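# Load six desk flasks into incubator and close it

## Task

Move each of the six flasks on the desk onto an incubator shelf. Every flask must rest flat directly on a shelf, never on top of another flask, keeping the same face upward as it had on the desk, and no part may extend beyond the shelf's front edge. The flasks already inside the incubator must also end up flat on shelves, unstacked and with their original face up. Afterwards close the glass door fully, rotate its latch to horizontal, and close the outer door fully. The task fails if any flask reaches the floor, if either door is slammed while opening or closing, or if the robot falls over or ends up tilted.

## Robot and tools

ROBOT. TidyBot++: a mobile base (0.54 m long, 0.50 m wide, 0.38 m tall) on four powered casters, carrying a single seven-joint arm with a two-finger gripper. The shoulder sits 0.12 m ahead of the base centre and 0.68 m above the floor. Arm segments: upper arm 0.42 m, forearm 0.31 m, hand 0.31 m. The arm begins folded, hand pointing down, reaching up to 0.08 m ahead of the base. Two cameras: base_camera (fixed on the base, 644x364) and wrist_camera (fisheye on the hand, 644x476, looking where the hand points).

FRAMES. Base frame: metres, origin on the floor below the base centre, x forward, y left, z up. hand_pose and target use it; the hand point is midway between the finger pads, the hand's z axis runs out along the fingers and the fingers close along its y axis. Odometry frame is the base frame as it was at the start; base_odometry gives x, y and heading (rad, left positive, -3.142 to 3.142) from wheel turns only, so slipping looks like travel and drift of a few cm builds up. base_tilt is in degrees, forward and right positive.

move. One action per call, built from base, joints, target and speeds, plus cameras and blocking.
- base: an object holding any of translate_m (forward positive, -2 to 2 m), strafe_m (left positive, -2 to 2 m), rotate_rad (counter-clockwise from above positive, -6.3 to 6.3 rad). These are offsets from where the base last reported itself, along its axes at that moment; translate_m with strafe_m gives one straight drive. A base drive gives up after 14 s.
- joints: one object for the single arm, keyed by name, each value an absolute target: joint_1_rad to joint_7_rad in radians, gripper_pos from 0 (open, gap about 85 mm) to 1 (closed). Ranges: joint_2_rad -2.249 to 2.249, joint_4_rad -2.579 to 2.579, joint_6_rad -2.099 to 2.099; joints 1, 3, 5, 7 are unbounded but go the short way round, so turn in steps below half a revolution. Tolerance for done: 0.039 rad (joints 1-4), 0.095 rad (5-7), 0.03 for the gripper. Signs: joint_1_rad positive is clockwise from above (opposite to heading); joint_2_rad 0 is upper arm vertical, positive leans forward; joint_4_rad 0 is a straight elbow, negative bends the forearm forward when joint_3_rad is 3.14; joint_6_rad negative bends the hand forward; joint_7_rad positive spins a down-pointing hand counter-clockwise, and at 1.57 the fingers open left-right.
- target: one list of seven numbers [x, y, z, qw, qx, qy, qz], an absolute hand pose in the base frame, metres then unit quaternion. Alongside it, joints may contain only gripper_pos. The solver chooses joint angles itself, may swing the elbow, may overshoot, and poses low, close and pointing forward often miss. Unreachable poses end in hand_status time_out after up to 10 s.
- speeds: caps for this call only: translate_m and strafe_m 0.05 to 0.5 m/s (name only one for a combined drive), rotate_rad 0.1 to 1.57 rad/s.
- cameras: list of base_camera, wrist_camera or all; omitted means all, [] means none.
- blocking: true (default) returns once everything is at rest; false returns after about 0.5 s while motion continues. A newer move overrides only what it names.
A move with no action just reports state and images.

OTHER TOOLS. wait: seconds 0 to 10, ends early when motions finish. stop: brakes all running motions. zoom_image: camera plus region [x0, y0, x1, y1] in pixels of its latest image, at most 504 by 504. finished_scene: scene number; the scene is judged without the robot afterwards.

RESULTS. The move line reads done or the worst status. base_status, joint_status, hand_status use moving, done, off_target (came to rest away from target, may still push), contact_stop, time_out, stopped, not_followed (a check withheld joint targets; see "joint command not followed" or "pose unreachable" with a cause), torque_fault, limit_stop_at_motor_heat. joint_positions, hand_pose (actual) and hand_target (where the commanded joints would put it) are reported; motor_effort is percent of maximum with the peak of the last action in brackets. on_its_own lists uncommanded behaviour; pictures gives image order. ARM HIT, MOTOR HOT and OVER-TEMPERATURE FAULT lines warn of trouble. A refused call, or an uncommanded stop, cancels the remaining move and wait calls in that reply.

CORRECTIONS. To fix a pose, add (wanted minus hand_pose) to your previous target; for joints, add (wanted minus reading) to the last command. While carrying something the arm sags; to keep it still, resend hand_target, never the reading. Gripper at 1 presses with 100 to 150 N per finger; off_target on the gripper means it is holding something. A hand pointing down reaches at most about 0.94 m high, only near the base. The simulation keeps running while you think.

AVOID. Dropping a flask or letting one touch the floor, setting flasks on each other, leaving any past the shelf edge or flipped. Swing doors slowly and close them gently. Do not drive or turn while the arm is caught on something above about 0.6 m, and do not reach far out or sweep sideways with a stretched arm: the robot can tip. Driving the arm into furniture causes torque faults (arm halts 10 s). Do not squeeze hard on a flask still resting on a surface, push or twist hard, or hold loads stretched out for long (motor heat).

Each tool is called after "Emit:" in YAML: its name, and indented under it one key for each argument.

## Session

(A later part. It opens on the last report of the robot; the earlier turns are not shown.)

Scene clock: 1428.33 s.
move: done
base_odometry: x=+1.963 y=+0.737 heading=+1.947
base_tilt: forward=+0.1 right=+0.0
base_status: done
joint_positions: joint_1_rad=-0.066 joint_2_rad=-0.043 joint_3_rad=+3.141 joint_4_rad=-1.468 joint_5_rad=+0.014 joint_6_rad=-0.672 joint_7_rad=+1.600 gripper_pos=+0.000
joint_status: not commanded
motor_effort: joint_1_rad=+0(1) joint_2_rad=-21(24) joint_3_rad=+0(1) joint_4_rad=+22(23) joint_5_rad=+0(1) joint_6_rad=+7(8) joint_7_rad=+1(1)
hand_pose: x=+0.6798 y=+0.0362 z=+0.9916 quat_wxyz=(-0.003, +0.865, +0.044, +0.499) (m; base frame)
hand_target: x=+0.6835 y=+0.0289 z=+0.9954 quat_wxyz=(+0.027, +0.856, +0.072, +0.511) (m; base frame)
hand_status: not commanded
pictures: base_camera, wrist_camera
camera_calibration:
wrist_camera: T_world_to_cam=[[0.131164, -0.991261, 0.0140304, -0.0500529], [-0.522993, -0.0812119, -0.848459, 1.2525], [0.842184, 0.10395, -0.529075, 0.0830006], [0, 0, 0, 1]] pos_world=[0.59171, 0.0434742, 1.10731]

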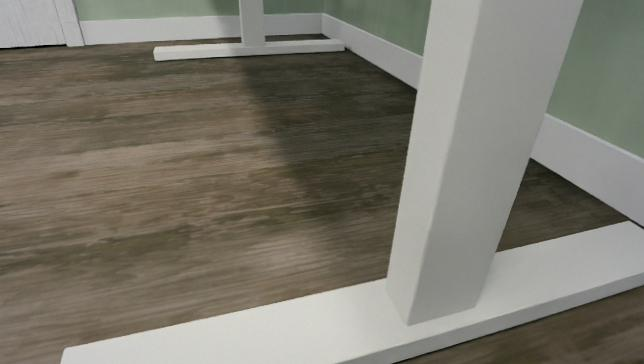

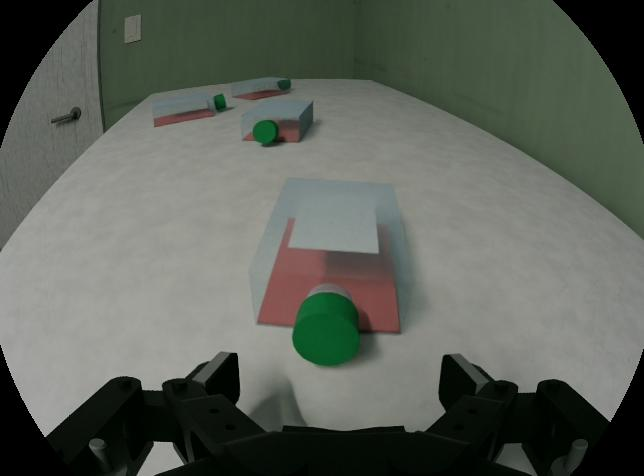

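Emit:
move:
  base: {"strafe_m": 0.007}
  cameras: []

Emit:
move:
  base: {"translate_m": 0.035, "strafe_m": 0.001}
  speeds: {"translate_m": 0.08}
  cameras: ["wrist_camera"]

Scene clock: 1436.27 s.
move: done
base_odometry: x=+1.956 y=+0.734 heading=+1.947
base_tilt: forward=+0.1 right=+0.0
base_status: done
joint_positions: joint_1_rad=-0.066 joint_2_rad=-0.043 joint_3_rad=+3.140 joint_4_rad=-1.468 joint_5_rad=+0.014 joint_6_rad=-0.672 joint_7_rad=+1.600 gripper_pos=+0.000
joint_status: not commanded
motor_effort: joint_1_rad=-1(2) joint_2_rad=-20(23) joint_3_rad=+0(2) joint_4_rad=+22(22) joint_5_rad=+0(1) joint_6_rad=+7(8) joint_7_rad=+1(1)
hand_pose: x=+0.6798 y=+0.0365 z=+0.9916 quat_wxyz=(-0.003, +0.865, +0.044, +0.499) (m; base frame)
hand_target: x=+0.6835 y=+0.0289 z=+0.9954 quat_wxyz=(+0.027, +0.856, +0.072, +0.511) (m; base frame)
hand_status: not commanded
pictures: none
No camera images: "cameras" was empty.

Scene clock: 1437.27 s.
move: done
base_odometry: x=+1.942 y=+0.767 heading=+1.947
base_tilt: forward=+0.1 right=+0.0
base_status: done
joint_positions: joint_1_rad=-0.066 joint_2_rad=-0.045 joint_3_rad=+3.140 joint_4_rad=-1.468 joint_5_rad=+0.014 joint_6_rad=-0.672 joint_7_rad=+1.600 gripper_pos=+0.000
joint_status: not commanded
motor_effort: joint_1_rad=+0(1) joint_2_rad=-22(24) joint_3_rad=-1(1) joint_4_rad=+22(22) joint_5_rad=+0(1) joint_6_rad=+7(8) joint_7_rad=+0(1)
hand_pose: x=+0.6793 y=+0.0365 z=+0.9927 quat_wxyz=(-0.003, +0.865, +0.044, +0.500) (m; base frame)
hand_target: x=+0.6835 y=+0.0289 z=+0.9954 quat_wxyz=(+0.027, +0.856, +0.072, +0.511) (m; base frame)
hand_status: not commanded
pictures: wrist_camera
camera_calibration:
wrist_camera: T_world_to_cam=[[0.131577, -0.991203, 0.0142699, -0.050386], [-0.521146, -0.08141, -0.849576, 1.25306], [0.843264, 0.104348, -0.527273, 0.0814015], [0, 0, 0, 1]] pos_world=[0.591015, 0.043575, 1.10821]

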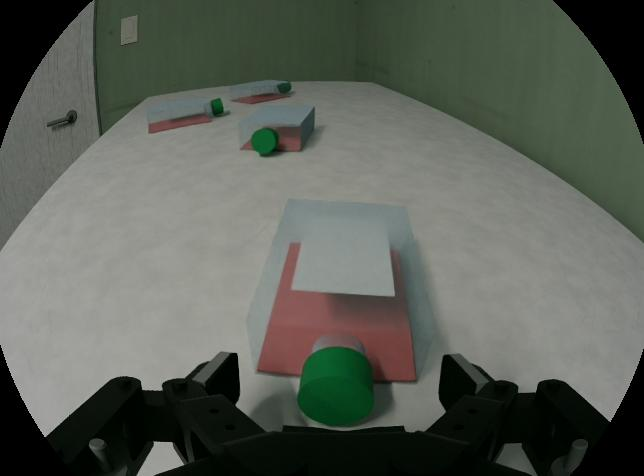

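Emit:
move:
  joints: {"gripper_pos": 0.5}
  cameras: []

Emit:
move:
  joints: {"gripper_pos": 0.8}
  cameras: ["wrist_camera"]

Scene clock: 1441.17 s.
move: done
base_odometry: x=+1.942 y=+0.767 heading=+1.947
base_tilt: forward=+0.1 right=+0.0
base_status: not commanded
joint_positions: joint_1_rad=-0.066 joint_2_rad=-0.045 joint_3_rad=+3.140 joint_4_rad=-1.468 joint_5_rad=+0.014 joint_6_rad=-0.672 joint_7_rad=+1.600 gripper_pos=+0.500
joint_status: all done
motor_effort: joint_1_rad=+0(0) joint_2_rad=-21(21) joint_3_rad=+0(1) joint_4_rad=+22(22) joint_5_rad=-1(1) joint_6_rad=+7(8) joint_7_rad=+0(1)
hand_pose: x=+0.6793 y=+0.0365 z=+0.9927 quat_wxyz=(-0.003, +0.865, +0.044, +0.500) (m; base frame)
hand_target: x=+0.6835 y=+0.0289 z=+0.9954 quat_wxyz=(+0.027, +0.856, +0.072, +0.511) (m; base frame)
hand_status: not commanded
pictures: none
No camera images: "cameras" was empty.

Scene clock: 1441.87 s.
move: off_target
base_odometry: x=+1.942 y=+0.767 heading=+1.947
base_tilt: forward=+0.1 right=+0.0
base_status: not commanded
joint_positions: joint_1_rad=-0.066 joint_2_rad=-0.045 joint_3_rad=+3.140 joint_4_rad=-1.468 joint_5_rad=+0.014 joint_6_rad=-0.670 joint_7_rad=+1.600 gripper_pos=+0.697
joint_status: gripper_pos off_target (ended at +0.697, target +0.800)
motor_effort: joint_1_rad=+0(0) joint_2_rad=-21(22) joint_3_rad=+0(1) joint_4_rad=+21(23) joint_5_rad=-1(1) joint_6_rad=+7(8) joint_7_rad=-1(1)
hand_pose: x=+0.6794 y=+0.0365 z=+0.9931 quat_wxyz=(-0.003, +0.865, +0.044, +0.500) (m; base frame)
hand_target: x=+0.6835 y=+0.0289 z=+0.9954 quat_wxyz=(+0.027, +0.856, +0.072, +0.511) (m; base frame)
hand_status: not commanded
pictures: wrist_camera
camera_calibration:
wrist_camera: T_world_to_cam=[[0.131588, -0.991201, 0.0143044, -0.0504342], [-0.520038, -0.0813088, -0.850264, 1.25334], [0.843946, 0.104446, -0.526162, 0.0798662], [0, 0, 0, 1]] pos_world=[0.591019, 0.0435755, 1.10841]

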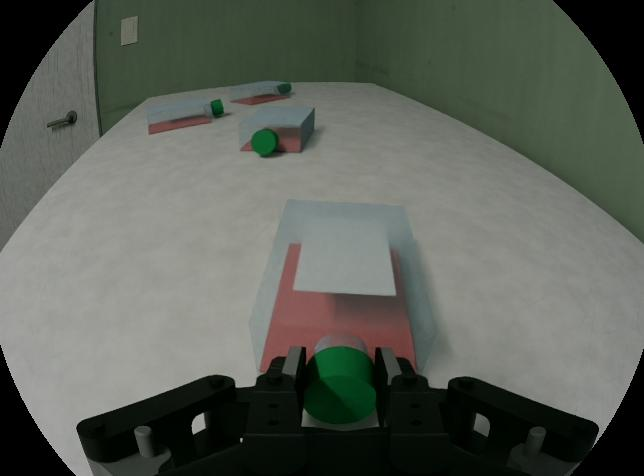

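Emit:
move:
  joints: {"joint_2_rad": -0.142, "joint_4_rad": -1.38, "joint_6_rad": -0.90}
  cameras: ["wrist_camera"]

Emit:
move:
  base: {"translate_m": -0.3}
  speeds: {"translate_m": 0.25}
  cameras: []

Emit:
move:
  base: {"translate_m": 0.357, "strafe_m": 0.836}
  speeds: {"strafe_m": 0.35}
  cameras: ["wrist_camera"]

Emit:
move:
  base: {"rotate_rad": 3.47}
  speeds: {"rotate_rad": 0.8}
  cameras: ["wrist_camera"]

Scene clock: 1465.23 s.
move: done
base_odometry: x=+1.942 y=+0.767 heading=+1.947
base_tilt: forward=+0.1 right=+0.0
base_status: not commanded
joint_positions: joint_1_rad=-0.066 joint_2_rad=-0.140 joint_3_rad=+3.140 joint_4_rad=-1.384 joint_5_rad=+0.014 joint_6_rad=-0.854 joint_7_rad=+1.600 gripper_pos=+0.697
joint_status: all done
motor_effort: joint_1_rad=+0(0) joint_2_rad=-18(25) joint_3_rad=+0(1) joint_4_rad=+22(25) joint_5_rad=+0(1) joint_6_rad=+8(9) joint_7_rad=+0(1)
hand_pose: x=+0.6260 y=+0.0324 z=+1.0430 quat_wxyz=(-0.003, +0.866, +0.043, +0.499) (m; base frame)
hand_target: x=+0.6187 y=+0.0217 z=+1.0340 quat_wxyz=(+0.028, +0.874, +0.067, +0.481) (m; base frame)
hand_status: not commanded
pictures: wrist_camera
camera_calibration:
wrist_camera: T_world_to_cam=[[0.12921, -0.991523, 0.0136405, -0.045987], [-0.523648, -0.0799076, -0.848179, 1.2677], [0.842079, 0.10245, -0.529534, 0.156455], [0, 0, 0, 1]] pos_world=[0.538021, 0.0396725, 1.15871]

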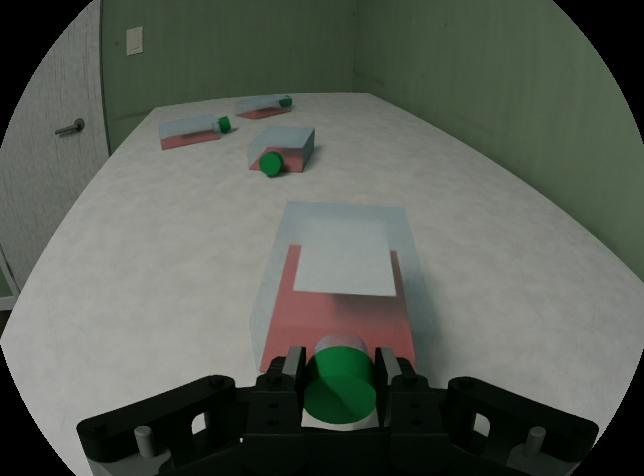

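Scene clock: 1467.33 s.
move: done
base_odometry: x=+2.052 y=+0.487 heading=+1.947
base_tilt: forward=+0.1 right=+0.0
base_status: done
joint_positions: joint_1_rad=-0.066 joint_2_rad=-0.140 joint_3_rad=+3.140 joint_4_rad=-1.384 joint_5_rad=+0.014 joint_6_rad=-0.854 joint_7_rad=+1.600 gripper_pos=+0.697
joint_status: not commanded
motor_effort: joint_1_rad=+0(1) joint_2_rad=-17(22) joint_3_rad=+1(1) joint_4_rad=+22(23) joint_5_rad=+0(1) joint_6_rad=+7(8) joint_7_rad=+1(1)
hand_pose: x=+0.6261 y=+0.0324 z=+1.0427 quat_wxyz=(-0.003, +0.866, +0.043, +0.499) (m; base frame)
hand_target: x=+0.6187 y=+0.0217 z=+1.0340 quat_wxyz=(+0.028, +0.874, +0.067, +0.481) (m; base frame)
hand_status: not commanded
pictures: none
No camera images: "cameras" was empty.

Scene clock: 1471.03 s.
move: done
base_odometry: x=+1.144 y=+0.512 heading=+1.947
base_tilt: forward=+0.1 right=+0.0
base_status: done
joint_positions: joint_1_rad=-0.066 joint_2_rad=-0.139 joint_3_rad=+3.141 joint_4_rad=-1.384 joint_5_rad=+0.014 joint_6_rad=-0.854 joint_7_rad=+1.600 gripper_pos=+0.697
joint_status: not commanded
motor_effort: joint_1_rad=+0(2) joint_2_rad=-17(19) joint_3_rad=+0(3) joint_4_rad=+22(23) joint_5_rad=+0(1) joint_6_rad=+8(9) joint_7_rad=+1(1)
hand_pose: x=+0.6264 y=+0.0322 z=+1.0424 quat_wxyz=(-0.003, +0.866, +0.043, +0.498) (m; base frame)
hand_target: x=+0.6187 y=+0.0217 z=+1.0340 quat_wxyz=(+0.028, +0.874, +0.067, +0.481) (m; base frame)
hand_status: not commanded
pictures: wrist_camera
camera_calibration:
wrist_camera: T_world_to_cam=[[0.128926, -0.991562, 0.013546, -0.0458931], [-0.524788, -0.0798122, -0.847483, 1.26738], [0.841413, 0.102154, -0.530649, 0.157359], [0, 0, 0, 1]] pos_world=[0.538619, 0.0395718, 1.15821]

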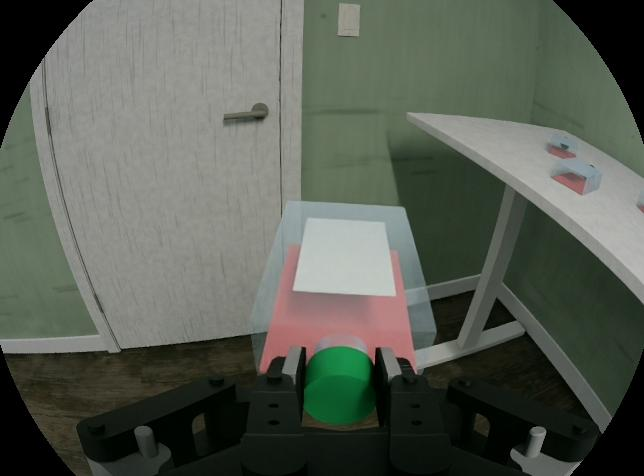

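Scene clock: 1476.17 s.
move: done
base_odometry: x=+1.144 y=+0.512 heading=-0.866
base_tilt: forward=+0.1 right=+0.0
base_status: done
joint_positions: joint_1_rad=-0.066 joint_2_rad=-0.139 joint_3_rad=+3.140 joint_4_rad=-1.384 joint_5_rad=+0.014 joint_6_rad=-0.854 joint_7_rad=+1.600 gripper_pos=+0.697
joint_status: not commanded
motor_effort: joint_1_rad=+0(2) joint_2_rad=-17(19) joint_3_rad=+0(3) joint_4_rad=+22(23) joint_5_rad=+0(1) joint_6_rad=+8(9) joint_7_rad=+0(1)
hand_pose: x=+0.6264 y=+0.0324 z=+1.0424 quat_wxyz=(-0.003, +0.866, +0.043, +0.498) (m; base frame)
hand_target: x=+0.6187 y=+0.0217 z=+1.0340 quat_wxyz=(+0.028, +0.874, +0.067, +0.481) (m; base frame)
hand_status: not commanded
pictures: wrist_camera
camera_calibration:
wrist_camera: T_world_to_cam=[[0.12925, -0.991518, 0.0136932, -0.0460412], [-0.524742, -0.080107, -0.847484, 1.26738], [0.841392, 0.102352, -0.530644, 0.157337], [0, 0, 0, 1]] pos_world=[0.538617, 0.0397718, 1.15821]

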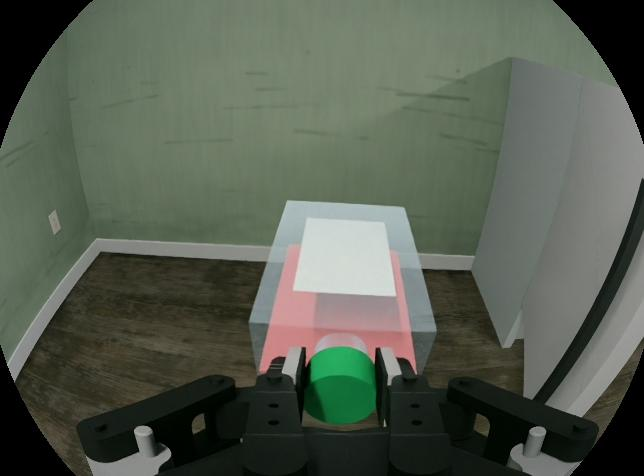

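Emit:
move:
  base: {"strafe_m": -1.23}
  speeds: {"strafe_m": 0.4}
  cameras: []

Emit:
move:
  joints: {"joint_2_rad": -0.135, "joint_4_rad": -2.06, "joint_6_rad": -0.136}
  base: {"translate_m": 0.7}
  speeds: {"translate_m": 0.3}

Scene clock: 1486.80 s.
move: done
base_odometry: x=+0.207 y=-0.285 heading=-0.866
base_tilt: forward=+0.1 right=+0.0
base_status: done
joint_positions: joint_1_rad=-0.066 joint_2_rad=-0.139 joint_3_rad=+3.142 joint_4_rad=-1.384 joint_5_rad=+0.014 joint_6_rad=-0.854 joint_7_rad=+1.600 gripper_pos=+0.697
joint_status: not commanded
motor_effort: joint_1_rad=+0(2) joint_2_rad=-18(19) joint_3_rad=+0(3) joint_4_rad=+22(23) joint_5_rad=+0(1) joint_6_rad=+8(9) joint_7_rad=+1(1)
hand_pose: x=+0.6265 y=+0.0315 z=+1.0424 quat_wxyz=(-0.002, +0.866, +0.042, +0.498) (m; base frame)
hand_target: x=+0.6187 y=+0.0217 z=+1.0340 quat_wxyz=(+0.028, +0.874, +0.067, +0.481) (m; base frame)
hand_status: not commanded
pictures: none
No camera images: "cameras" was empty.

Scene clock: 1490.00 s.
move: done
base_odometry: x=+0.660 y=-0.818 heading=-0.866
base_tilt: forward=+0.1 right=+0.0
base_status: done
joint_positions: joint_1_rad=-0.066 joint_2_rad=-0.128 joint_3_rad=+3.142 joint_4_rad=-2.042 joint_5_rad=+0.014 joint_6_rad=-0.186 joint_7_rad=+1.600 gripper_pos=+0.697
joint_status: all done
motor_effort: joint_1_rad=+0(0) joint_2_rad=-17(21) joint_3_rad=+0(1) joint_4_rad=+22(24) joint_5_rad=+0(1) joint_6_rad=+8(10) joint_7_rad=+1(1)
hand_pose: x=+0.6289 y=+0.0341 z=+0.8360 quat_wxyz=(-0.005, +0.866, +0.046, +0.497) (m; base frame)
hand_target: x=+0.6308 y=+0.0326 z=+0.8432 quat_wxyz=(+0.019, +0.854, +0.081, +0.514) (m; base frame)
hand_status: not commanded
pictures: base_camera, wrist_camera
camera_calibration:
wrist_camera: T_world_to_cam=[[0.136694, -0.990524, 0.0133154, -0.0462675], [-0.525543, -0.083907, -0.846619, 1.09386], [0.839714, 0.10873, -0.532033, 0.047559], [0, 0, 0, 1]] pos_world=[0.541262, 0.0407828, 0.952005]

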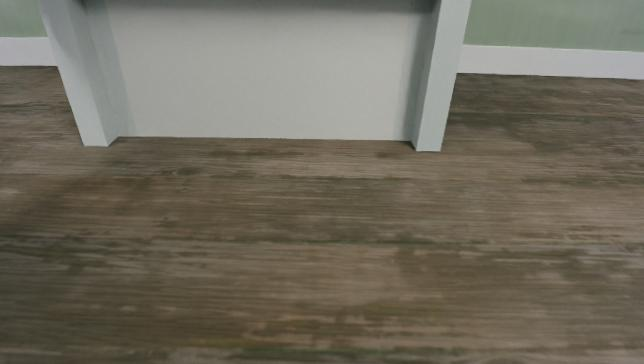

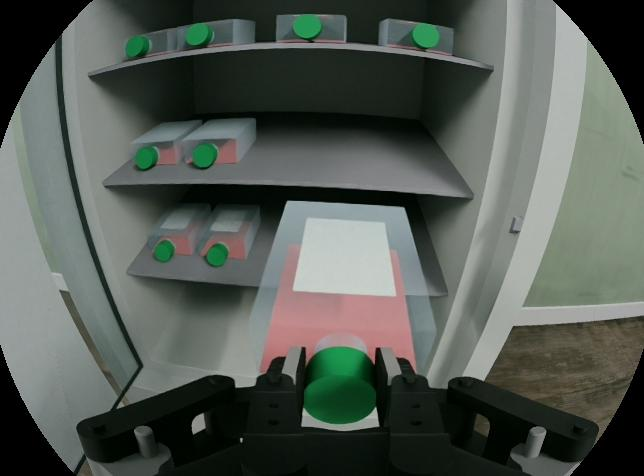

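Emit:
move:
  base: {"translate_m": 0.2, "strafe_m": -0.05}
  speeds: {"translate_m": 0.2}
  cameras: ["wrist_camera"]

Scene clock: 1508.30 s.
move: done
base_odometry: x=+0.752 y=-1.003 heading=-0.865
base_tilt: forward=+0.1 right=+0.0
base_status: done
joint_positions: joint_1_rad=-0.066 joint_2_rad=-0.128 joint_3_rad=+3.142 joint_4_rad=-2.044 joint_5_rad=+0.014 joint_6_rad=-0.185 joint_7_rad=+1.600 gripper_pos=+0.697
joint_status: not commanded
motor_effort: joint_1_rad=+0(1) joint_2_rad=-17(20) joint_3_rad=+0(1) joint_4_rad=+22(23) joint_5_rad=+0(1) joint_6_rad=+8(8) joint_7_rad=+0(2)
hand_pose: x=+0.6287 y=+0.0341 z=+0.8354 quat_wxyz=(-0.005, +0.866, +0.046, +0.497) (m; base frame)
hand_target: x=+0.6308 y=+0.0326 z=+0.8432 quat_wxyz=(+0.019, +0.854, +0.081, +0.514) (m; base frame)
hand_status: not commanded
pictures: wrist_camera
camera_calibration:
wrist_camera: T_world_to_cam=[[0.136706, -0.990523, 0.0132485, -0.0461745], [-0.525966, -0.0839109, -0.846356, 1.09323], [0.839447, 0.108734, -0.532453, 0.0479524], [0, 0, 0, 1]] pos_world=[0.54106, 0.0407828, 0.951404]

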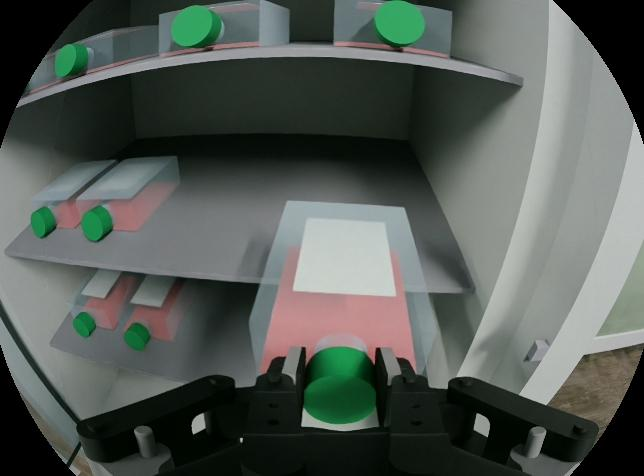

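Emit:
move:
  base: {"translate_m": 0.155}
  speeds: {"translate_m": 0.12}
  cameras: ["wrist_camera"]

Scene clock: 1518.97 s.
move: done
base_odometry: x=+0.853 y=-1.121 heading=-0.866
base_tilt: forward=+0.1 right=+0.0
base_status: done
joint_positions: joint_1_rad=-0.066 joint_2_rad=-0.128 joint_3_rad=+3.142 joint_4_rad=-2.046 joint_5_rad=+0.014 joint_6_rad=-0.183 joint_7_rad=+1.600 gripper_pos=+0.697
joint_status: not commanded
motor_effort: joint_1_rad=+0(1) joint_2_rad=-17(21) joint_3_rad=+0(1) joint_4_rad=+22(23) joint_5_rad=+0(1) joint_6_rad=+8(9) joint_7_rad=+0(1)
hand_pose: x=+0.6284 y=+0.0341 z=+0.8347 quat_wxyz=(-0.005, +0.866, +0.046, +0.497) (m; base frame)
hand_target: x=+0.6308 y=+0.0326 z=+0.8432 quat_wxyz=(+0.019, +0.854, +0.081, +0.514) (m; base frame)
hand_status: not commanded
pictures: wrist_camera
camera_calibration:
wrist_camera: T_world_to_cam=[[0.136759, -0.990515, 0.0132703, -0.0461889], [-0.526333, -0.0840057, -0.846118, 1.09259], [0.839208, 0.10873, -0.53283, 0.0482895], [0, 0, 0, 1]] pos_world=[0.540858, 0.0407825, 0.950803]

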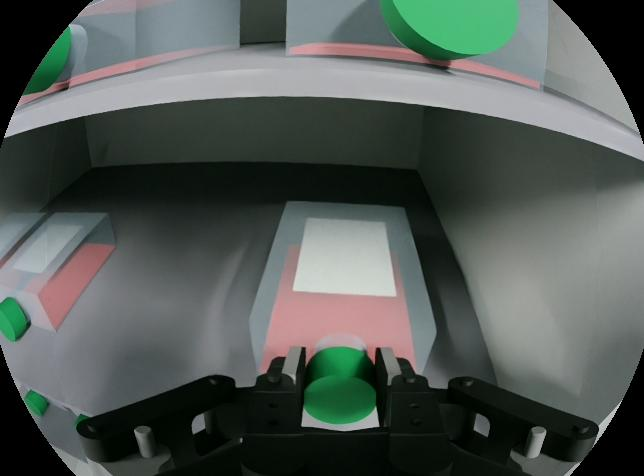

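Emit:
move:
  joints: {"joint_4_rad": -2.095, "joint_6_rad": -0.093}
  cameras: []

Emit:
move:
  joints: {"joint_4_rad": -2.105, "joint_6_rad": -0.083}
  cameras: ["wrist_camera"]

Scene clock: 1527.10 s.
move: done
base_odometry: x=+0.853 y=-1.121 heading=-0.866
base_tilt: forward=+0.1 right=+0.0
base_status: not commanded
joint_positions: joint_1_rad=-0.066 joint_2_rad=-0.128 joint_3_rad=+3.142 joint_4_rad=-2.080 joint_5_rad=+0.014 joint_6_rad=-0.140 joint_7_rad=+1.600 gripper_pos=+0.697
joint_status: all done
motor_effort: joint_1_rad=+0(0) joint_2_rad=-17(18) joint_3_rad=+0(1) joint_4_rad=+21(23) joint_5_rad=-1(1) joint_6_rad=+8(9) joint_7_rad=+1(1)
hand_pose: x=+0.6258 y=+0.0341 z=+0.8267 quat_wxyz=(-0.005, +0.864, +0.047, +0.501) (m; base frame)
hand_target: x=+0.6280 y=+0.0330 z=+0.8351 quat_wxyz=(+0.019, +0.852, +0.082, +0.518) (m; base frame)
hand_status: not commanded
pictures: none
No camera images: "cameras" was empty.

Scene clock: 1527.63 s.
move: done
base_odometry: x=+0.853 y=-1.121 heading=-0.866
base_tilt: forward=+0.1 right=+0.0
base_status: not commanded
joint_positions: joint_1_rad=-0.066 joint_2_rad=-0.128 joint_3_rad=+3.142 joint_4_rad=-2.088 joint_5_rad=+0.014 joint_6_rad=-0.132 joint_7_rad=+1.600 gripper_pos=+0.697
joint_status: all done
motor_effort: joint_1_rad=+0(0) joint_2_rad=-18(18) joint_3_rad=+0(1) joint_4_rad=+22(22) joint_5_rad=+0(1) joint_6_rad=+9(9) joint_7_rad=+1(1)
hand_pose: x=+0.6249 y=+0.0341 z=+0.8245 quat_wxyz=(-0.005, +0.864, +0.047, +0.501) (m; base frame)
hand_target: x=+0.6267 y=+0.0331 z=+0.8322 quat_wxyz=(+0.018, +0.852, +0.082, +0.518) (m; base frame)
hand_status: not commanded
pictures: wrist_camera
camera_calibration:
wrist_camera: T_world_to_cam=[[0.137281, -0.990439, 0.0135939, -0.0462128], [-0.519005, -0.083613, -0.850672, 1.08126], [0.843675, 0.109726, -0.525521, 0.0369092], [0, 0, 0, 1]] pos_world=[0.536384, 0.0405864, 0.939821]

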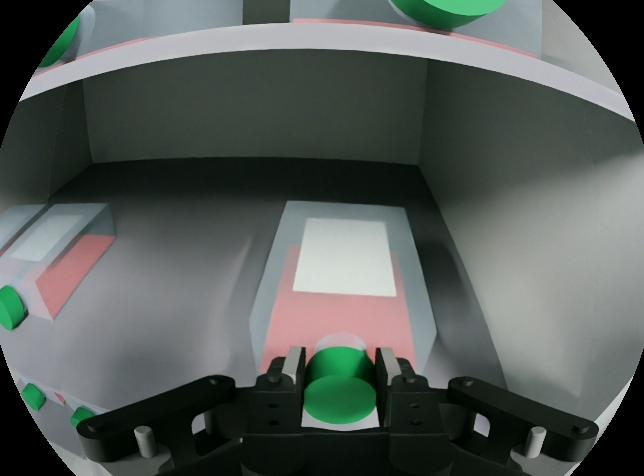

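Emit:
move:
  joints: {"joint_4_rad": -2.125, "joint_6_rad": -0.063}
  cameras: []

Emit:
move:
  joints: {"joint_4_rad": -2.137, "joint_6_rad": -0.051}
  cameras: []

Emit:
move:
  joints: {"joint_4_rad": -2.149, "joint_6_rad": -0.039}
  cameras: ["wrist_camera"]

Scene clock: 1532.73 s.
move: done
base_odometry: x=+0.853 y=-1.121 heading=-0.866
base_tilt: forward=+0.1 right=+0.0
base_status: not commanded
joint_positions: joint_1_rad=-0.066 joint_2_rad=-0.128 joint_3_rad=+3.142 joint_4_rad=-2.109 joint_5_rad=+0.014 joint_6_rad=-0.111 joint_7_rad=+1.600 gripper_pos=+0.697
joint_status: all done
motor_effort: joint_1_rad=+0(0) joint_2_rad=-18(18) joint_3_rad=+0(1) joint_4_rad=+21(23) joint_5_rad=-1(1) joint_6_rad=+7(9) joint_7_rad=+0(1)
hand_pose: x=+0.6224 y=+0.0340 z=+0.8186 quat_wxyz=(-0.005, +0.864, +0.047, +0.501) (m; base frame)
hand_target: x=+0.6242 y=+0.0333 z=+0.8264 quat_wxyz=(+0.018, +0.852, +0.082, +0.518) (m; base frame)
hand_status: not commanded
pictures: none
No camera images: "cameras" was empty.

Scene clock: 1533.30 s.
move: done
base_odometry: x=+0.853 y=-1.121 heading=-0.866
base_tilt: forward=+0.1 right=+0.0
base_status: not commanded
joint_positions: joint_1_rad=-0.066 joint_2_rad=-0.128 joint_3_rad=+3.142 joint_4_rad=-2.120 joint_5_rad=+0.014 joint_6_rad=-0.100 joint_7_rad=+1.600 gripper_pos=+0.697
joint_status: all done
motor_effort: joint_1_rad=+0(0) joint_2_rad=-18(18) joint_3_rad=+0(1) joint_4_rad=+22(22) joint_5_rad=-1(1) joint_6_rad=+8(8) joint_7_rad=+1(1)
hand_pose: x=+0.6210 y=+0.0339 z=+0.8154 quat_wxyz=(-0.005, +0.864, +0.047, +0.501) (m; base frame)
hand_target: x=+0.6227 y=+0.0333 z=+0.8230 quat_wxyz=(+0.018, +0.852, +0.082, +0.518) (m; base frame)
hand_status: not commanded
pictures: none
No camera images: "cameras" was empty.

Scene clock: 1533.87 s.
move: done
base_odometry: x=+0.853 y=-1.121 heading=-0.866
base_tilt: forward=+0.1 right=+0.0
base_status: not commanded
joint_positions: joint_1_rad=-0.066 joint_2_rad=-0.128 joint_3_rad=+3.142 joint_4_rad=-2.132 joint_5_rad=+0.014 joint_6_rad=-0.088 joint_7_rad=+1.600 gripper_pos=+0.697
joint_status: all done
motor_effort: joint_1_rad=+0(0) joint_2_rad=-18(18) joint_3_rad=+1(1) joint_4_rad=+21(22) joint_5_rad=+0(1) joint_6_rad=+8(9) joint_7_rad=+0(1)
hand_pose: x=+0.6195 y=+0.0339 z=+0.8120 quat_wxyz=(-0.005, +0.864, +0.047, +0.501) (m; base frame)
hand_target: x=+0.6210 y=+0.0334 z=+0.8196 quat_wxyz=(+0.017, +0.852, +0.082, +0.518) (m; base frame)
hand_status: not commanded
pictures: wrist_camera
camera_calibration:
wrist_camera: T_world_to_cam=[[0.137844, -0.990363, 0.0134216, -0.045626], [-0.518614, -0.0837149, -0.8509, 1.06776], [0.843824, 0.110331, -0.525156, 0.0345626], [0, 0, 0, 1]] pos_world=[0.530881, 0.040388, 0.927323]

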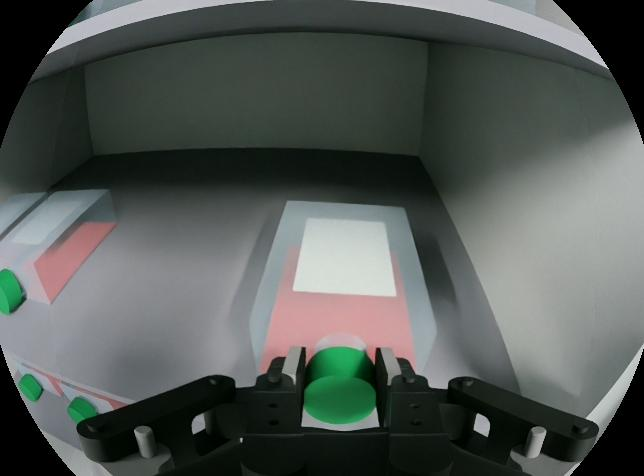

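Emit:
move:
  joints: {"joint_4_rad": -2.159, "joint_6_rad": -0.029}
  cameras: []

Emit:
move:
  joints: {"joint_4_rad": -2.169, "joint_6_rad": -0.019}
  cameras: ["wrist_camera"]

Scene clock: 1538.63 s.
move: done
base_odometry: x=+0.853 y=-1.121 heading=-0.866
base_tilt: forward=+0.1 right=+0.0
base_status: not commanded
joint_positions: joint_1_rad=-0.066 joint_2_rad=-0.128 joint_3_rad=+3.142 joint_4_rad=-2.142 joint_5_rad=+0.014 joint_6_rad=-0.078 joint_7_rad=+1.600 gripper_pos=+0.697
joint_status: all done
motor_effort: joint_1_rad=+0(0) joint_2_rad=-17(18) joint_3_rad=+0(1) joint_4_rad=+21(22) joint_5_rad=+0(0) joint_6_rad=+8(9) joint_7_rad=+1(1)
hand_pose: x=+0.6182 y=+0.0339 z=+0.8093 quat_wxyz=(-0.005, +0.864, +0.047, +0.501) (m; base frame)
hand_target: x=+0.6197 y=+0.0335 z=+0.8167 quat_wxyz=(+0.017, +0.851, +0.083, +0.518) (m; base frame)
hand_status: not commanded
pictures: none
No camera images: "cameras" was empty.

Scene clock: 1539.17 s.
move: done
base_odometry: x=+0.853 y=-1.121 heading=-0.866
base_tilt: forward=+0.1 right=+0.0
base_status: not commanded
joint_positions: joint_1_rad=-0.066 joint_2_rad=-0.128 joint_3_rad=+3.142 joint_4_rad=-2.152 joint_5_rad=+0.014 joint_6_rad=-0.067 joint_7_rad=+1.600 gripper_pos=+0.697
joint_status: all done
motor_effort: joint_1_rad=+0(0) joint_2_rad=-17(18) joint_3_rad=+0(1) joint_4_rad=+21(23) joint_5_rad=+0(1) joint_6_rad=+8(9) joint_7_rad=+0(1)
hand_pose: x=+0.6169 y=+0.0338 z=+0.8067 quat_wxyz=(-0.005, +0.864, +0.047, +0.501) (m; base frame)
hand_target: x=+0.6183 y=+0.0336 z=+0.8139 quat_wxyz=(+0.017, +0.851, +0.083, +0.518) (m; base frame)
hand_status: not commanded
pictures: wrist_camera
camera_calibration:
wrist_camera: T_world_to_cam=[[0.138083, -0.990331, 0.0133644, -0.0454672], [-0.517977, -0.08371, -0.851288, 1.06183], [0.844176, 0.110626, -0.524528, 0.0331664], [0, 0, 0, 1]] pos_world=[0.528282, 0.0401889, 0.921925]

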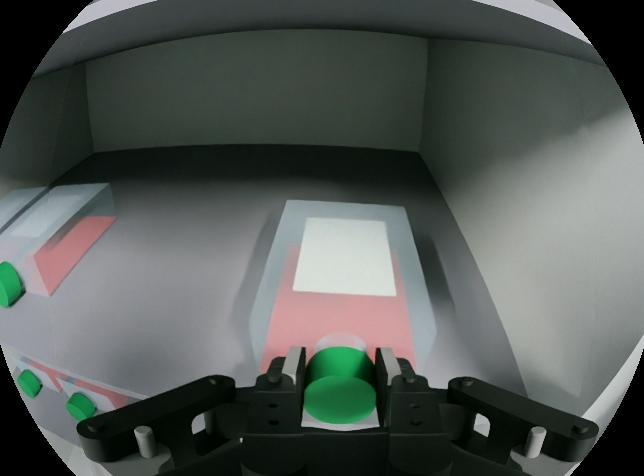

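Emit:
move:
  joints: {"joint_4_rad": -2.179, "joint_6_rad": -0.009}
  cameras: []

Emit:
move:
  joints: {"joint_4_rad": -2.189, "joint_6_rad": 0.001}
  cameras: ["wrist_camera"]

Scene clock: 1542.73 s.
move: done
base_odometry: x=+0.853 y=-1.121 heading=-0.866
base_tilt: forward=+0.1 right=+0.0
base_status: not commanded
joint_positions: joint_1_rad=-0.066 joint_2_rad=-0.128 joint_3_rad=+3.142 joint_4_rad=-2.159 joint_5_rad=+0.014 joint_6_rad=-0.054 joint_7_rad=+1.600 gripper_pos=+0.697
joint_status: all done
motor_effort: joint_1_rad=+0(0) joint_2_rad=-16(17) joint_3_rad=+0(1) joint_4_rad=+20(21) joint_5_rad=+0(1) joint_6_rad=+7(8) joint_7_rad=+0(1)
hand_pose: x=+0.6169 y=+0.0339 z=+0.8063 quat_wxyz=(-0.005, +0.863, +0.047, +0.504) (m; base frame)
hand_target: x=+0.6168 y=+0.0336 z=+0.8111 quat_wxyz=(+0.017, +0.851, +0.083, +0.518) (m; base frame)
hand_status: not commanded
pictures: none
No camera images: "cameras" was empty.

Scene clock: 1543.27 s.
move: done
base_odometry: x=+0.853 y=-1.121 heading=-0.866
base_tilt: forward=+0.1 right=+0.0
base_status: not commanded
joint_positions: joint_1_rad=-0.066 joint_2_rad=-0.128 joint_3_rad=+3.142 joint_4_rad=-2.166 joint_5_rad=+0.014 joint_6_rad=-0.041 joint_7_rad=+1.600 gripper_pos=+0.697
joint_status: all done
motor_effort: joint_1_rad=-1(1) joint_2_rad=-16(17) joint_3_rad=+0(1) joint_4_rad=+20(21) joint_5_rad=+0(1) joint_6_rad=+8(8) joint_7_rad=+0(1)
hand_pose: x=+0.6167 y=+0.0339 z=+0.8060 quat_wxyz=(-0.005, +0.861, +0.047, +0.507) (m; base frame)
hand_target: x=+0.6154 y=+0.0337 z=+0.8083 quat_wxyz=(+0.017, +0.851, +0.083, +0.518) (m; base frame)
hand_status: not commanded
pictures: wrist_camera
camera_calibration:
wrist_camera: T_world_to_cam=[[0.13824, -0.990299, 0.0140509, -0.045926], [-0.507572, -0.083022, -0.8576, 1.05975], [0.850447, 0.111422, -0.514125, 0.0207289], [0, 0, 0, 1]] pos_world=[0.526622, 0.0401928, 0.920149]

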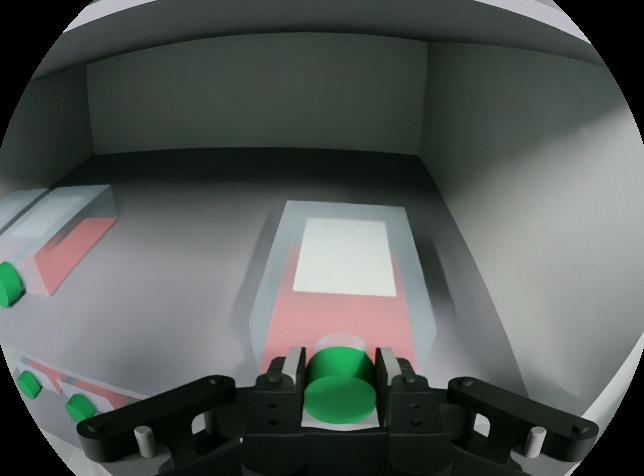

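Emit:
move:
  joints: {"joint_4_rad": -2.174, "joint_6_rad": -0.018}
  cameras: []

Emit:
move:
  joints: {"gripper_pos": 0.5}
  cameras: ["wrist_camera"]

Emit:
move:
  base: {"translate_m": -0.07}
  speeds: {"translate_m": 0.1}
  cameras: ["wrist_camera"]

Scene clock: 1548.73 s.
move: done
base_odometry: x=+0.853 y=-1.121 heading=-0.866
base_tilt: forward=+0.1 right=+0.0
base_status: not commanded
joint_positions: joint_1_rad=-0.066 joint_2_rad=-0.128 joint_3_rad=+3.142 joint_4_rad=-2.166 joint_5_rad=+0.014 joint_6_rad=-0.041 joint_7_rad=+1.600 gripper_pos=+0.697
joint_status: all done
motor_effort: joint_1_rad=+0(1) joint_2_rad=-17(18) joint_3_rad=+0(1) joint_4_rad=+21(22) joint_5_rad=+0(0) joint_6_rad=+8(9) joint_7_rad=+0(1)
hand_pose: x=+0.6168 y=+0.0339 z=+0.8062 quat_wxyz=(-0.005, +0.861, +0.047, +0.507) (m; base frame)
hand_target: x=+0.6170 y=+0.0335 z=+0.8114 quat_wxyz=(+0.017, +0.853, +0.083, +0.516) (m; base frame)
hand_status: not commanded
pictures: none
No camera images: "cameras" was empty.

Scene clock: 1549.43 s.
move: done
base_odometry: x=+0.853 y=-1.121 heading=-0.866
base_tilt: forward=+0.1 right=+0.0
base_status: not commanded
joint_positions: joint_1_rad=-0.066 joint_2_rad=-0.128 joint_3_rad=+3.142 joint_4_rad=-2.166 joint_5_rad=+0.014 joint_6_rad=-0.041 joint_7_rad=+1.600 gripper_pos=+0.500
joint_status: all done
motor_effort: joint_1_rad=+0(0) joint_2_rad=-16(17) joint_3_rad=+0(1) joint_4_rad=+20(21) joint_5_rad=+0(1) joint_6_rad=+7(9) joint_7_rad=+1(1)
hand_pose: x=+0.6168 y=+0.0339 z=+0.8062 quat_wxyz=(-0.005, +0.861, +0.047, +0.507) (m; base frame)
hand_target: x=+0.6170 y=+0.0335 z=+0.8114 quat_wxyz=(+0.017, +0.853, +0.083, +0.516) (m; base frame)
hand_status: not commanded
pictures: wrist_camera
camera_calibration:
wrist_camera: T_world_to_cam=[[0.138237, -0.990299, 0.0140853, -0.0459593], [-0.507307, -0.0830157, -0.857758, 1.05993], [0.850606, 0.111428, -0.513861, 0.0205043], [0, 0, 0, 1]] pos_world=[0.526623, 0.0401929, 0.920349]

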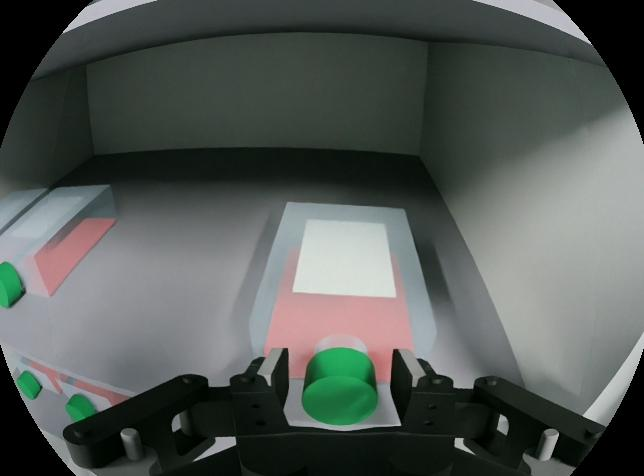

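Scene clock: 1550.70 s.
move: done
base_odometry: x=+0.807 y=-1.067 heading=-0.865
base_tilt: forward=+0.1 right=+0.0
base_status: done
joint_positions: joint_1_rad=-0.066 joint_2_rad=-0.134 joint_3_rad=+3.142 joint_4_rad=-2.166 joint_5_rad=+0.014 joint_6_rad=-0.041 joint_7_rad=+1.600 gripper_pos=+0.500
joint_status: not commanded
motor_effort: joint_1_rad=+0(1) joint_2_rad=-16(19) joint_3_rad=+0(1) joint_4_rad=+20(22) joint_5_rad=+0(1) joint_6_rad=+7(8) joint_7_rad=+1(1)
hand_pose: x=+0.6160 y=+0.0339 z=+0.8093 quat_wxyz=(-0.006, +0.859, +0.047, +0.509) (m; base frame)
hand_target: x=+0.6170 y=+0.0335 z=+0.8114 quat_wxyz=(+0.017, +0.853, +0.083, +0.516) (m; base frame)
hand_status: not commanded
pictures: wrist_camera
camera_calibration:
wrist_camera: T_world_to_cam=[[0.138112, -0.990311, 0.0144974, -0.0462019], [-0.501999, -0.0826135, -0.860913, 1.06144], [0.853769, 0.111625, -0.508545, 0.0164886], [0, 0, 0, 1]] pos_world=[0.525145, 0.0400943, 0.922861]

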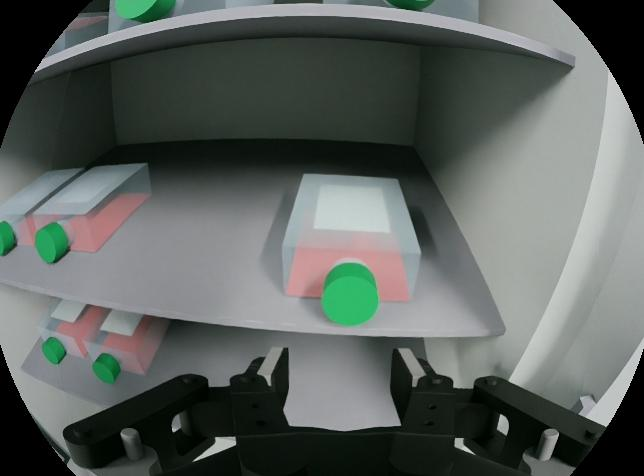

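Emit:
move:
  joints: {"joint_4_rad": -2.158, "joint_6_rad": -0.12, "gripper_pos": 1.0}
  base: {"strafe_m": -0.006}
  cameras: ["wrist_camera"]

Emit:
move:
  base: {"translate_m": 0.07}
  speeds: {"translate_m": 0.08}
  cameras: ["wrist_camera"]

Emit:
move:
  base: {"translate_m": -0.12}
  speeds: {"translate_m": 0.15}
  cameras: ["wrist_camera"]

Scene clock: 1560.77 s.
move: done
base_odometry: x=+0.803 y=-1.071 heading=-0.865
base_tilt: forward=+0.1 right=+0.0
base_status: done
joint_positions: joint_1_rad=-0.066 joint_2_rad=-0.134 joint_3_rad=+3.142 joint_4_rad=-2.155 joint_5_rad=+0.014 joint_6_rad=-0.110 joint_7_rad=+1.600 gripper_pos=+0.999
joint_status: all done
motor_effort: joint_1_rad=+0(2) joint_2_rad=-16(19) joint_3_rad=+0(3) joint_4_rad=+20(22) joint_5_rad=+0(1) joint_6_rad=+7(8) joint_7_rad=+0(1)
hand_pose: x=+0.6084 y=+0.0330 z=+0.7968 quat_wxyz=(-0.005, +0.874, +0.047, +0.484) (m; base frame)
hand_target: x=+0.6059 y=+0.0312 z=+0.7928 quat_wxyz=(+0.018, +0.874, +0.084, +0.479) (m; base frame)
hand_status: not commanded
pictures: wrist_camera
camera_calibration:
wrist_camera: T_world_to_cam=[[0.137875, -0.990392, 0.0107327, -0.0427227], [-0.551065, -0.08571, -0.830049, 1.05215], [0.822993, 0.108528, -0.557587, 0.0745374], [0, 0, 0, 1]] pos_world=[0.524349, 0.0397781, 0.915355]

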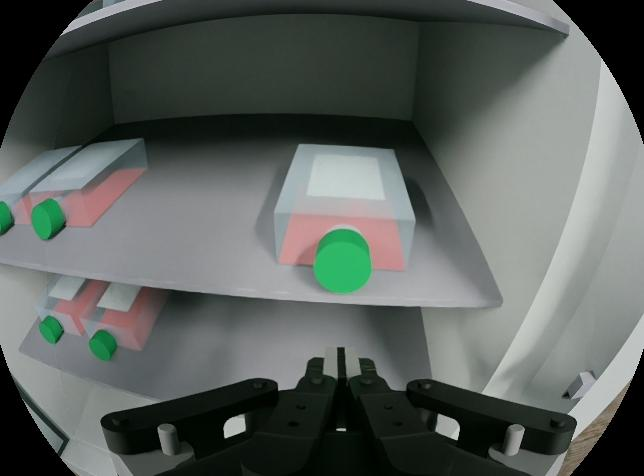

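Scene clock: 1562.17 s.
move: done
base_odometry: x=+0.848 y=-1.125 heading=-0.865
base_tilt: forward=+0.1 right=+0.0
base_status: done
joint_positions: joint_1_rad=-0.066 joint_2_rad=-0.134 joint_3_rad=+3.142 joint_4_rad=-2.155 joint_5_rad=+0.014 joint_6_rad=-0.110 joint_7_rad=+1.600 gripper_pos=+0.999
joint_status: not commanded
motor_effort: joint_1_rad=+0(1) joint_2_rad=-16(18) joint_3_rad=+0(1) joint_4_rad=+20(22) joint_5_rad=+0(1) joint_6_rad=+7(8) joint_7_rad=+1(1)
hand_pose: x=+0.6085 y=+0.0330 z=+0.7965 quat_wxyz=(-0.005, +0.874, +0.047, +0.484) (m; base frame)
hand_target: x=+0.6059 y=+0.0312 z=+0.7928 quat_wxyz=(+0.018, +0.874, +0.084, +0.479) (m; base frame)
hand_status: not commanded
pictures: wrist_camera
camera_calibration:
wrist_camera: T_world_to_cam=[[0.137886, -0.990391, 0.0106439, -0.0425737], [-0.551596, -0.0857123, -0.829696, 1.05206], [0.822636, 0.108533, -0.558114, 0.0749215], [0, 0, 0, 1]] pos_world=[0.524546, 0.0398781, 0.915154]

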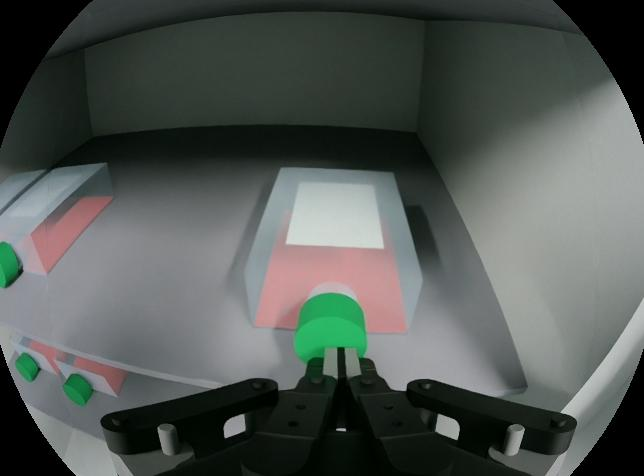

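Scene clock: 1563.60 s.
move: done
base_odometry: x=+0.770 y=-1.033 heading=-0.865
base_tilt: forward=+0.1 right=+0.0
base_status: done
joint_positions: joint_1_rad=-0.066 joint_2_rad=-0.136 joint_3_rad=+3.142 joint_4_rad=-2.155 joint_5_rad=+0.014 joint_6_rad=-0.110 joint_7_rad=+1.600 gripper_pos=+0.999
joint_status: not commanded
motor_effort: joint_1_rad=+0(1) joint_2_rad=-16(19) joint_3_rad=+0(1) joint_4_rad=+20(21) joint_5_rad=+0(1) joint_6_rad=+7(8) joint_7_rad=+1(1)
hand_pose: x=+0.6083 y=+0.0330 z=+0.7976 quat_wxyz=(-0.005, +0.873, +0.047, +0.485) (m; base frame)
hand_target: x=+0.6059 y=+0.0312 z=+0.7928 quat_wxyz=(+0.018, +0.874, +0.084, +0.479) (m; base frame)
hand_status: not commanded
pictures: wrist_camera
camera_calibration:
wrist_camera: T_world_to_cam=[[0.137888, -0.990389, 0.0108227, -0.0427789], [-0.549751, -0.08562, -0.830929, 1.05268], [0.82387, 0.108626, -0.556273, 0.0735047], [0, 0, 0, 1]] pos_world=[0.524054, 0.0397786, 0.916057]

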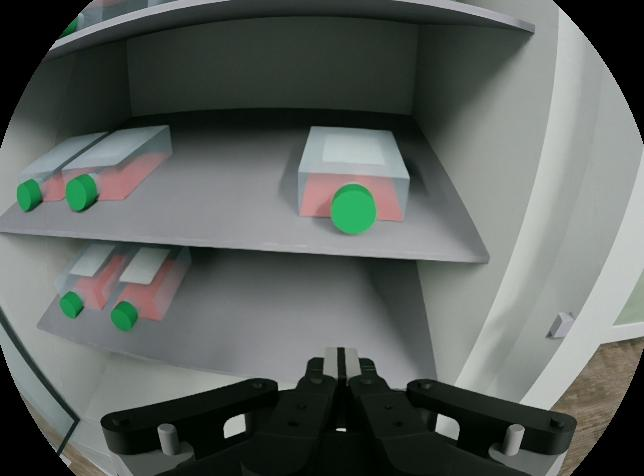

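Emit:
move:
  base: {"translate_m": -0.95}
  cameras: []

Emit:
move:
  base: {"rotate_rad": 1.570}
  joints: {"joint_1_rad": -0.47, "joint_2_rad": 0.325, "joint_4_rad": -0.81, "joint_5_rad": -0.735, "joint_6_rad": -1.255, "joint_7_rad": 2.405, "gripper_pos": 0.0}
  cameras: []

Emit:
move:
  base: {"translate_m": 1.2, "strafe_m": 0.16}
  speeds: {"translate_m": 0.4}

Scene clock: 1609.73 s.
move: done
base_odometry: x=+0.154 y=-0.310 heading=-0.865
base_tilt: forward=+0.1 right=+0.0
base_status: done
joint_positions: joint_1_rad=-0.066 joint_2_rad=-0.137 joint_3_rad=+3.142 joint_4_rad=-2.154 joint_5_rad=+0.014 joint_6_rad=-0.110 joint_7_rad=+1.600 gripper_pos=+0.999
joint_status: not commanded
motor_effort: joint_1_rad=+0(1) joint_2_rad=-17(19) joint_3_rad=+0(1) joint_4_rad=+20(22) joint_5_rad=+0(1) joint_6_rad=+7(8) joint_7_rad=+0(1)
hand_pose: x=+0.6082 y=+0.0330 z=+0.7983 quat_wxyz=(-0.005, +0.873, +0.047, +0.485) (m; base frame)
hand_target: x=+0.6059 y=+0.0312 z=+0.7928 quat_wxyz=(+0.018, +0.874, +0.084, +0.479) (m; base frame)
hand_status: not commanded
pictures: none
No camera images: "cameras" was empty.

Scene clock: 1612.67 s.
move: done
base_odometry: x=+0.154 y=-0.310 heading=+0.705
base_tilt: forward=+0.1 right=+0.0
base_status: done
joint_positions: joint_1_rad=-0.455 joint_2_rad=+0.315 joint_3_rad=+3.139 joint_4_rad=-0.817 joint_5_rad=-0.687 joint_6_rad=-1.197 joint_7_rad=+2.336 gripper_pos=+0.000
joint_status: all done
motor_effort: joint_1_rad=+0(5) joint_2_rad=-32(35) joint_3_rad=-1(4) joint_4_rad=+19(22) joint_5_rad=-5(5) joint_6_rad=+5(9) joint_7_rad=+1(2)
hand_pose: x=+0.5874 y=+0.4365 z=+1.0614 quat_wxyz=(-0.276, +0.702, +0.505, +0.420) (m; base frame)
hand_target: x=+0.5631 y=+0.4496 z=+1.0553 quat_wxyz=(-0.291, +0.677, +0.544, +0.402) (m; base frame)
hand_status: not commanded
pictures: none
No camera images: "cameras" was empty.

Scene clock: 1616.80 s.
move: done
base_odometry: x=+0.964 y=+0.589 heading=+0.706
base_tilt: forward=+0.1 right=+0.0
base_status: done
joint_positions: joint_1_rad=-0.459 joint_2_rad=+0.331 joint_3_rad=+3.139 joint_4_rad=-0.815 joint_5_rad=-0.692 joint_6_rad=-1.202 joint_7_rad=+2.337 gripper_pos=+0.000
joint_status: not commanded
motor_effort: joint_1_rad=+0(2) joint_2_rad=-32(36) joint_3_rad=-2(3) joint_4_rad=+19(20) joint_5_rad=-6(6) joint_6_rad=+5(6) joint_7_rad=+0(1)
hand_pose: x=+0.5888 y=+0.4415 z=+1.0524 quat_wxyz=(-0.280, +0.704, +0.508, +0.411) (m; base frame)
hand_target: x=+0.5631 y=+0.4496 z=+1.0553 quat_wxyz=(-0.291, +0.677, +0.544, +0.402) (m; base frame)
hand_status: not commanded
pictures: base_camera, wrist_camera
camera_calibration:
wrist_camera: T_world_to_cam=[[0.960402, -0.278614, -0.00182221, -0.423549], [-0.149535, -0.509917, -0.847127, 1.25738], [0.235092, 0.813854, -0.531388, 0.196118], [0, 0, 0, 1]] pos_world=[0.548693, 0.363542, 1.1686]

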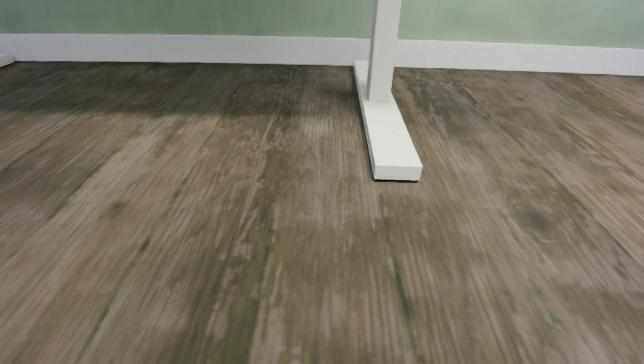

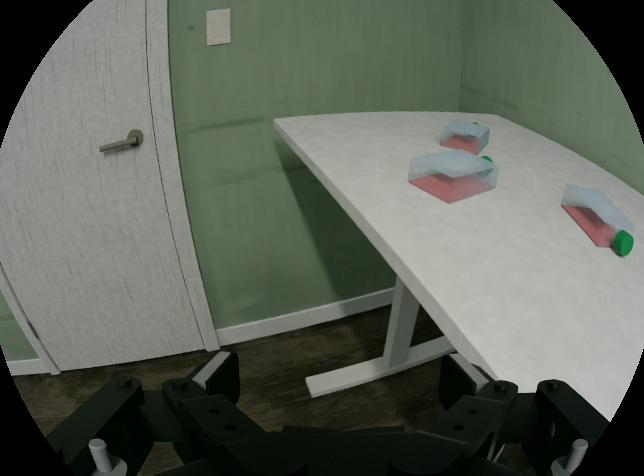

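Emit:
move:
  base: {"translate_m": 0.40, "strafe_m": -0.046}
  speeds: {"translate_m": 0.25}

Scene clock: 1638.53 s.
move: done
base_odometry: x=+1.298 y=+0.814 heading=+0.706
base_tilt: forward=+0.1 right=+0.0
base_status: done
joint_positions: joint_1_rad=-0.462 joint_2_rad=+0.329 joint_3_rad=+3.139 joint_4_rad=-0.814 joint_5_rad=-0.693 joint_6_rad=-1.204 joint_7_rad=+2.337 gripper_pos=+0.000
joint_status: not commanded
motor_effort: joint_1_rad=+0(2) joint_2_rad=-33(35) joint_3_rad=-1(3) joint_4_rad=+19(20) joint_5_rad=-5(6) joint_6_rad=+5(6) joint_7_rad=+0(1)
hand_pose: x=+0.5864 y=+0.4430 z=+1.0535 quat_wxyz=(-0.281, +0.702, +0.509, +0.411) (m; base frame)
hand_target: x=+0.5631 y=+0.4496 z=+1.0553 quat_wxyz=(-0.291, +0.677, +0.544, +0.402) (m; base frame)
hand_status: not commanded
pictures: base_camera, wrist_camera
camera_calibration:
wrist_camera: T_world_to_cam=[[0.961739, -0.273961, -0.00184216, -0.423589], [-0.146748, -0.509458, -0.84789, 1.25772], [0.231351, 0.815719, -0.530169, 0.196129], [0, 0, 0, 1]] pos_world=[0.546575, 0.36472, 1.16961]

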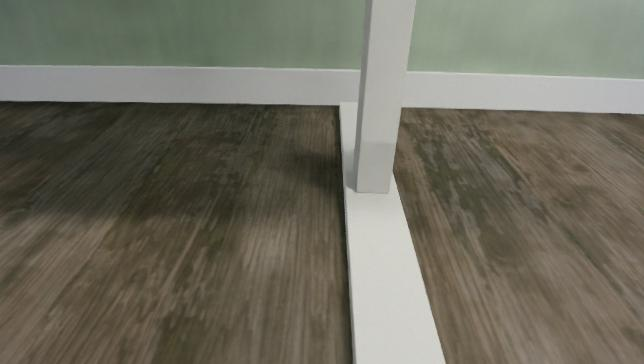

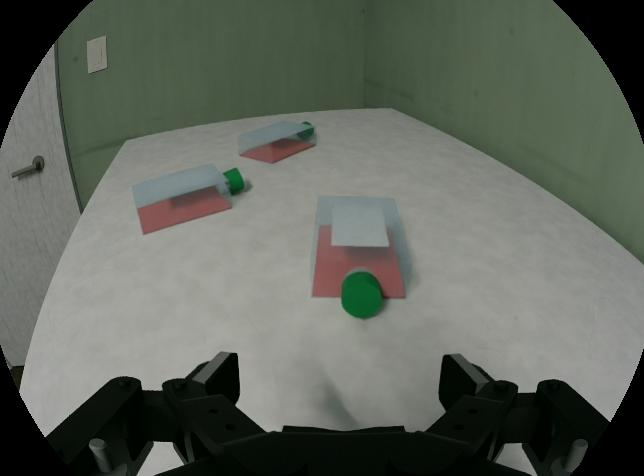

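Emit:
move:
  joints: {"joint_2_rad": 0.268, "joint_4_rad": -1.115, "joint_5_rad": -0.813, "joint_6_rad": -0.99, "joint_7_rad": 2.58}
  base: {"rotate_rad": 0.028}

Scene clock: 1655.37 s.
move: done
base_odometry: x=+1.298 y=+0.814 heading=+0.734
base_tilt: forward=+0.1 right=+0.0
base_status: done
joint_positions: joint_1_rad=-0.470 joint_2_rad=+0.281 joint_3_rad=+3.139 joint_4_rad=-1.094 joint_5_rad=-0.767 joint_6_rad=-1.041 joint_7_rad=+2.511 gripper_pos=+0.000
joint_status: all done
motor_effort: joint_1_rad=+0(5) joint_2_rad=-32(34) joint_3_rad=-1(4) joint_4_rad=+21(21) joint_5_rad=-6(6) joint_6_rad=+4(6) joint_7_rad=+1(1)
hand_pose: x=+0.5830 y=+0.4479 z=+0.9885 quat_wxyz=(-0.283, +0.700, +0.515, +0.406) (m; base frame)
hand_target: x=+0.5869 y=+0.4511 z=+1.0026 quat_wxyz=(-0.282, +0.681, +0.517, +0.435) (m; base frame)
hand_status: not commanded
pictures: base_camera, wrist_camera
camera_calibration:
wrist_camera: T_world_to_cam=[[0.965853, -0.259074, -0.00303605, -0.426941], [-0.141481, -0.517565, -0.843866, 1.20119], [0.217053, 0.815479, -0.536546, 0.173241], [0, 0, 0, 1]] pos_world=[0.544705, 0.36981, 1.1053]

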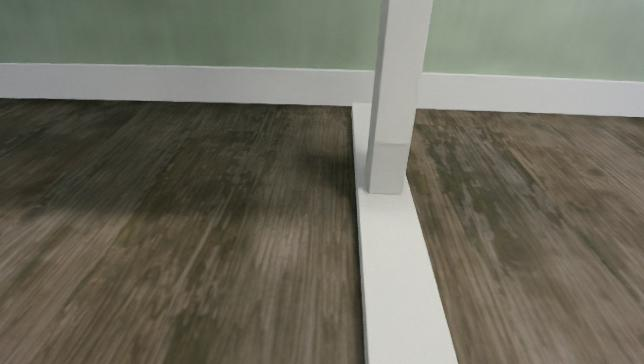

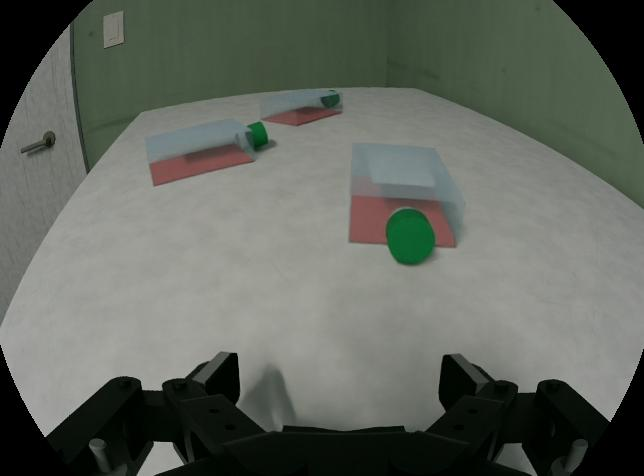

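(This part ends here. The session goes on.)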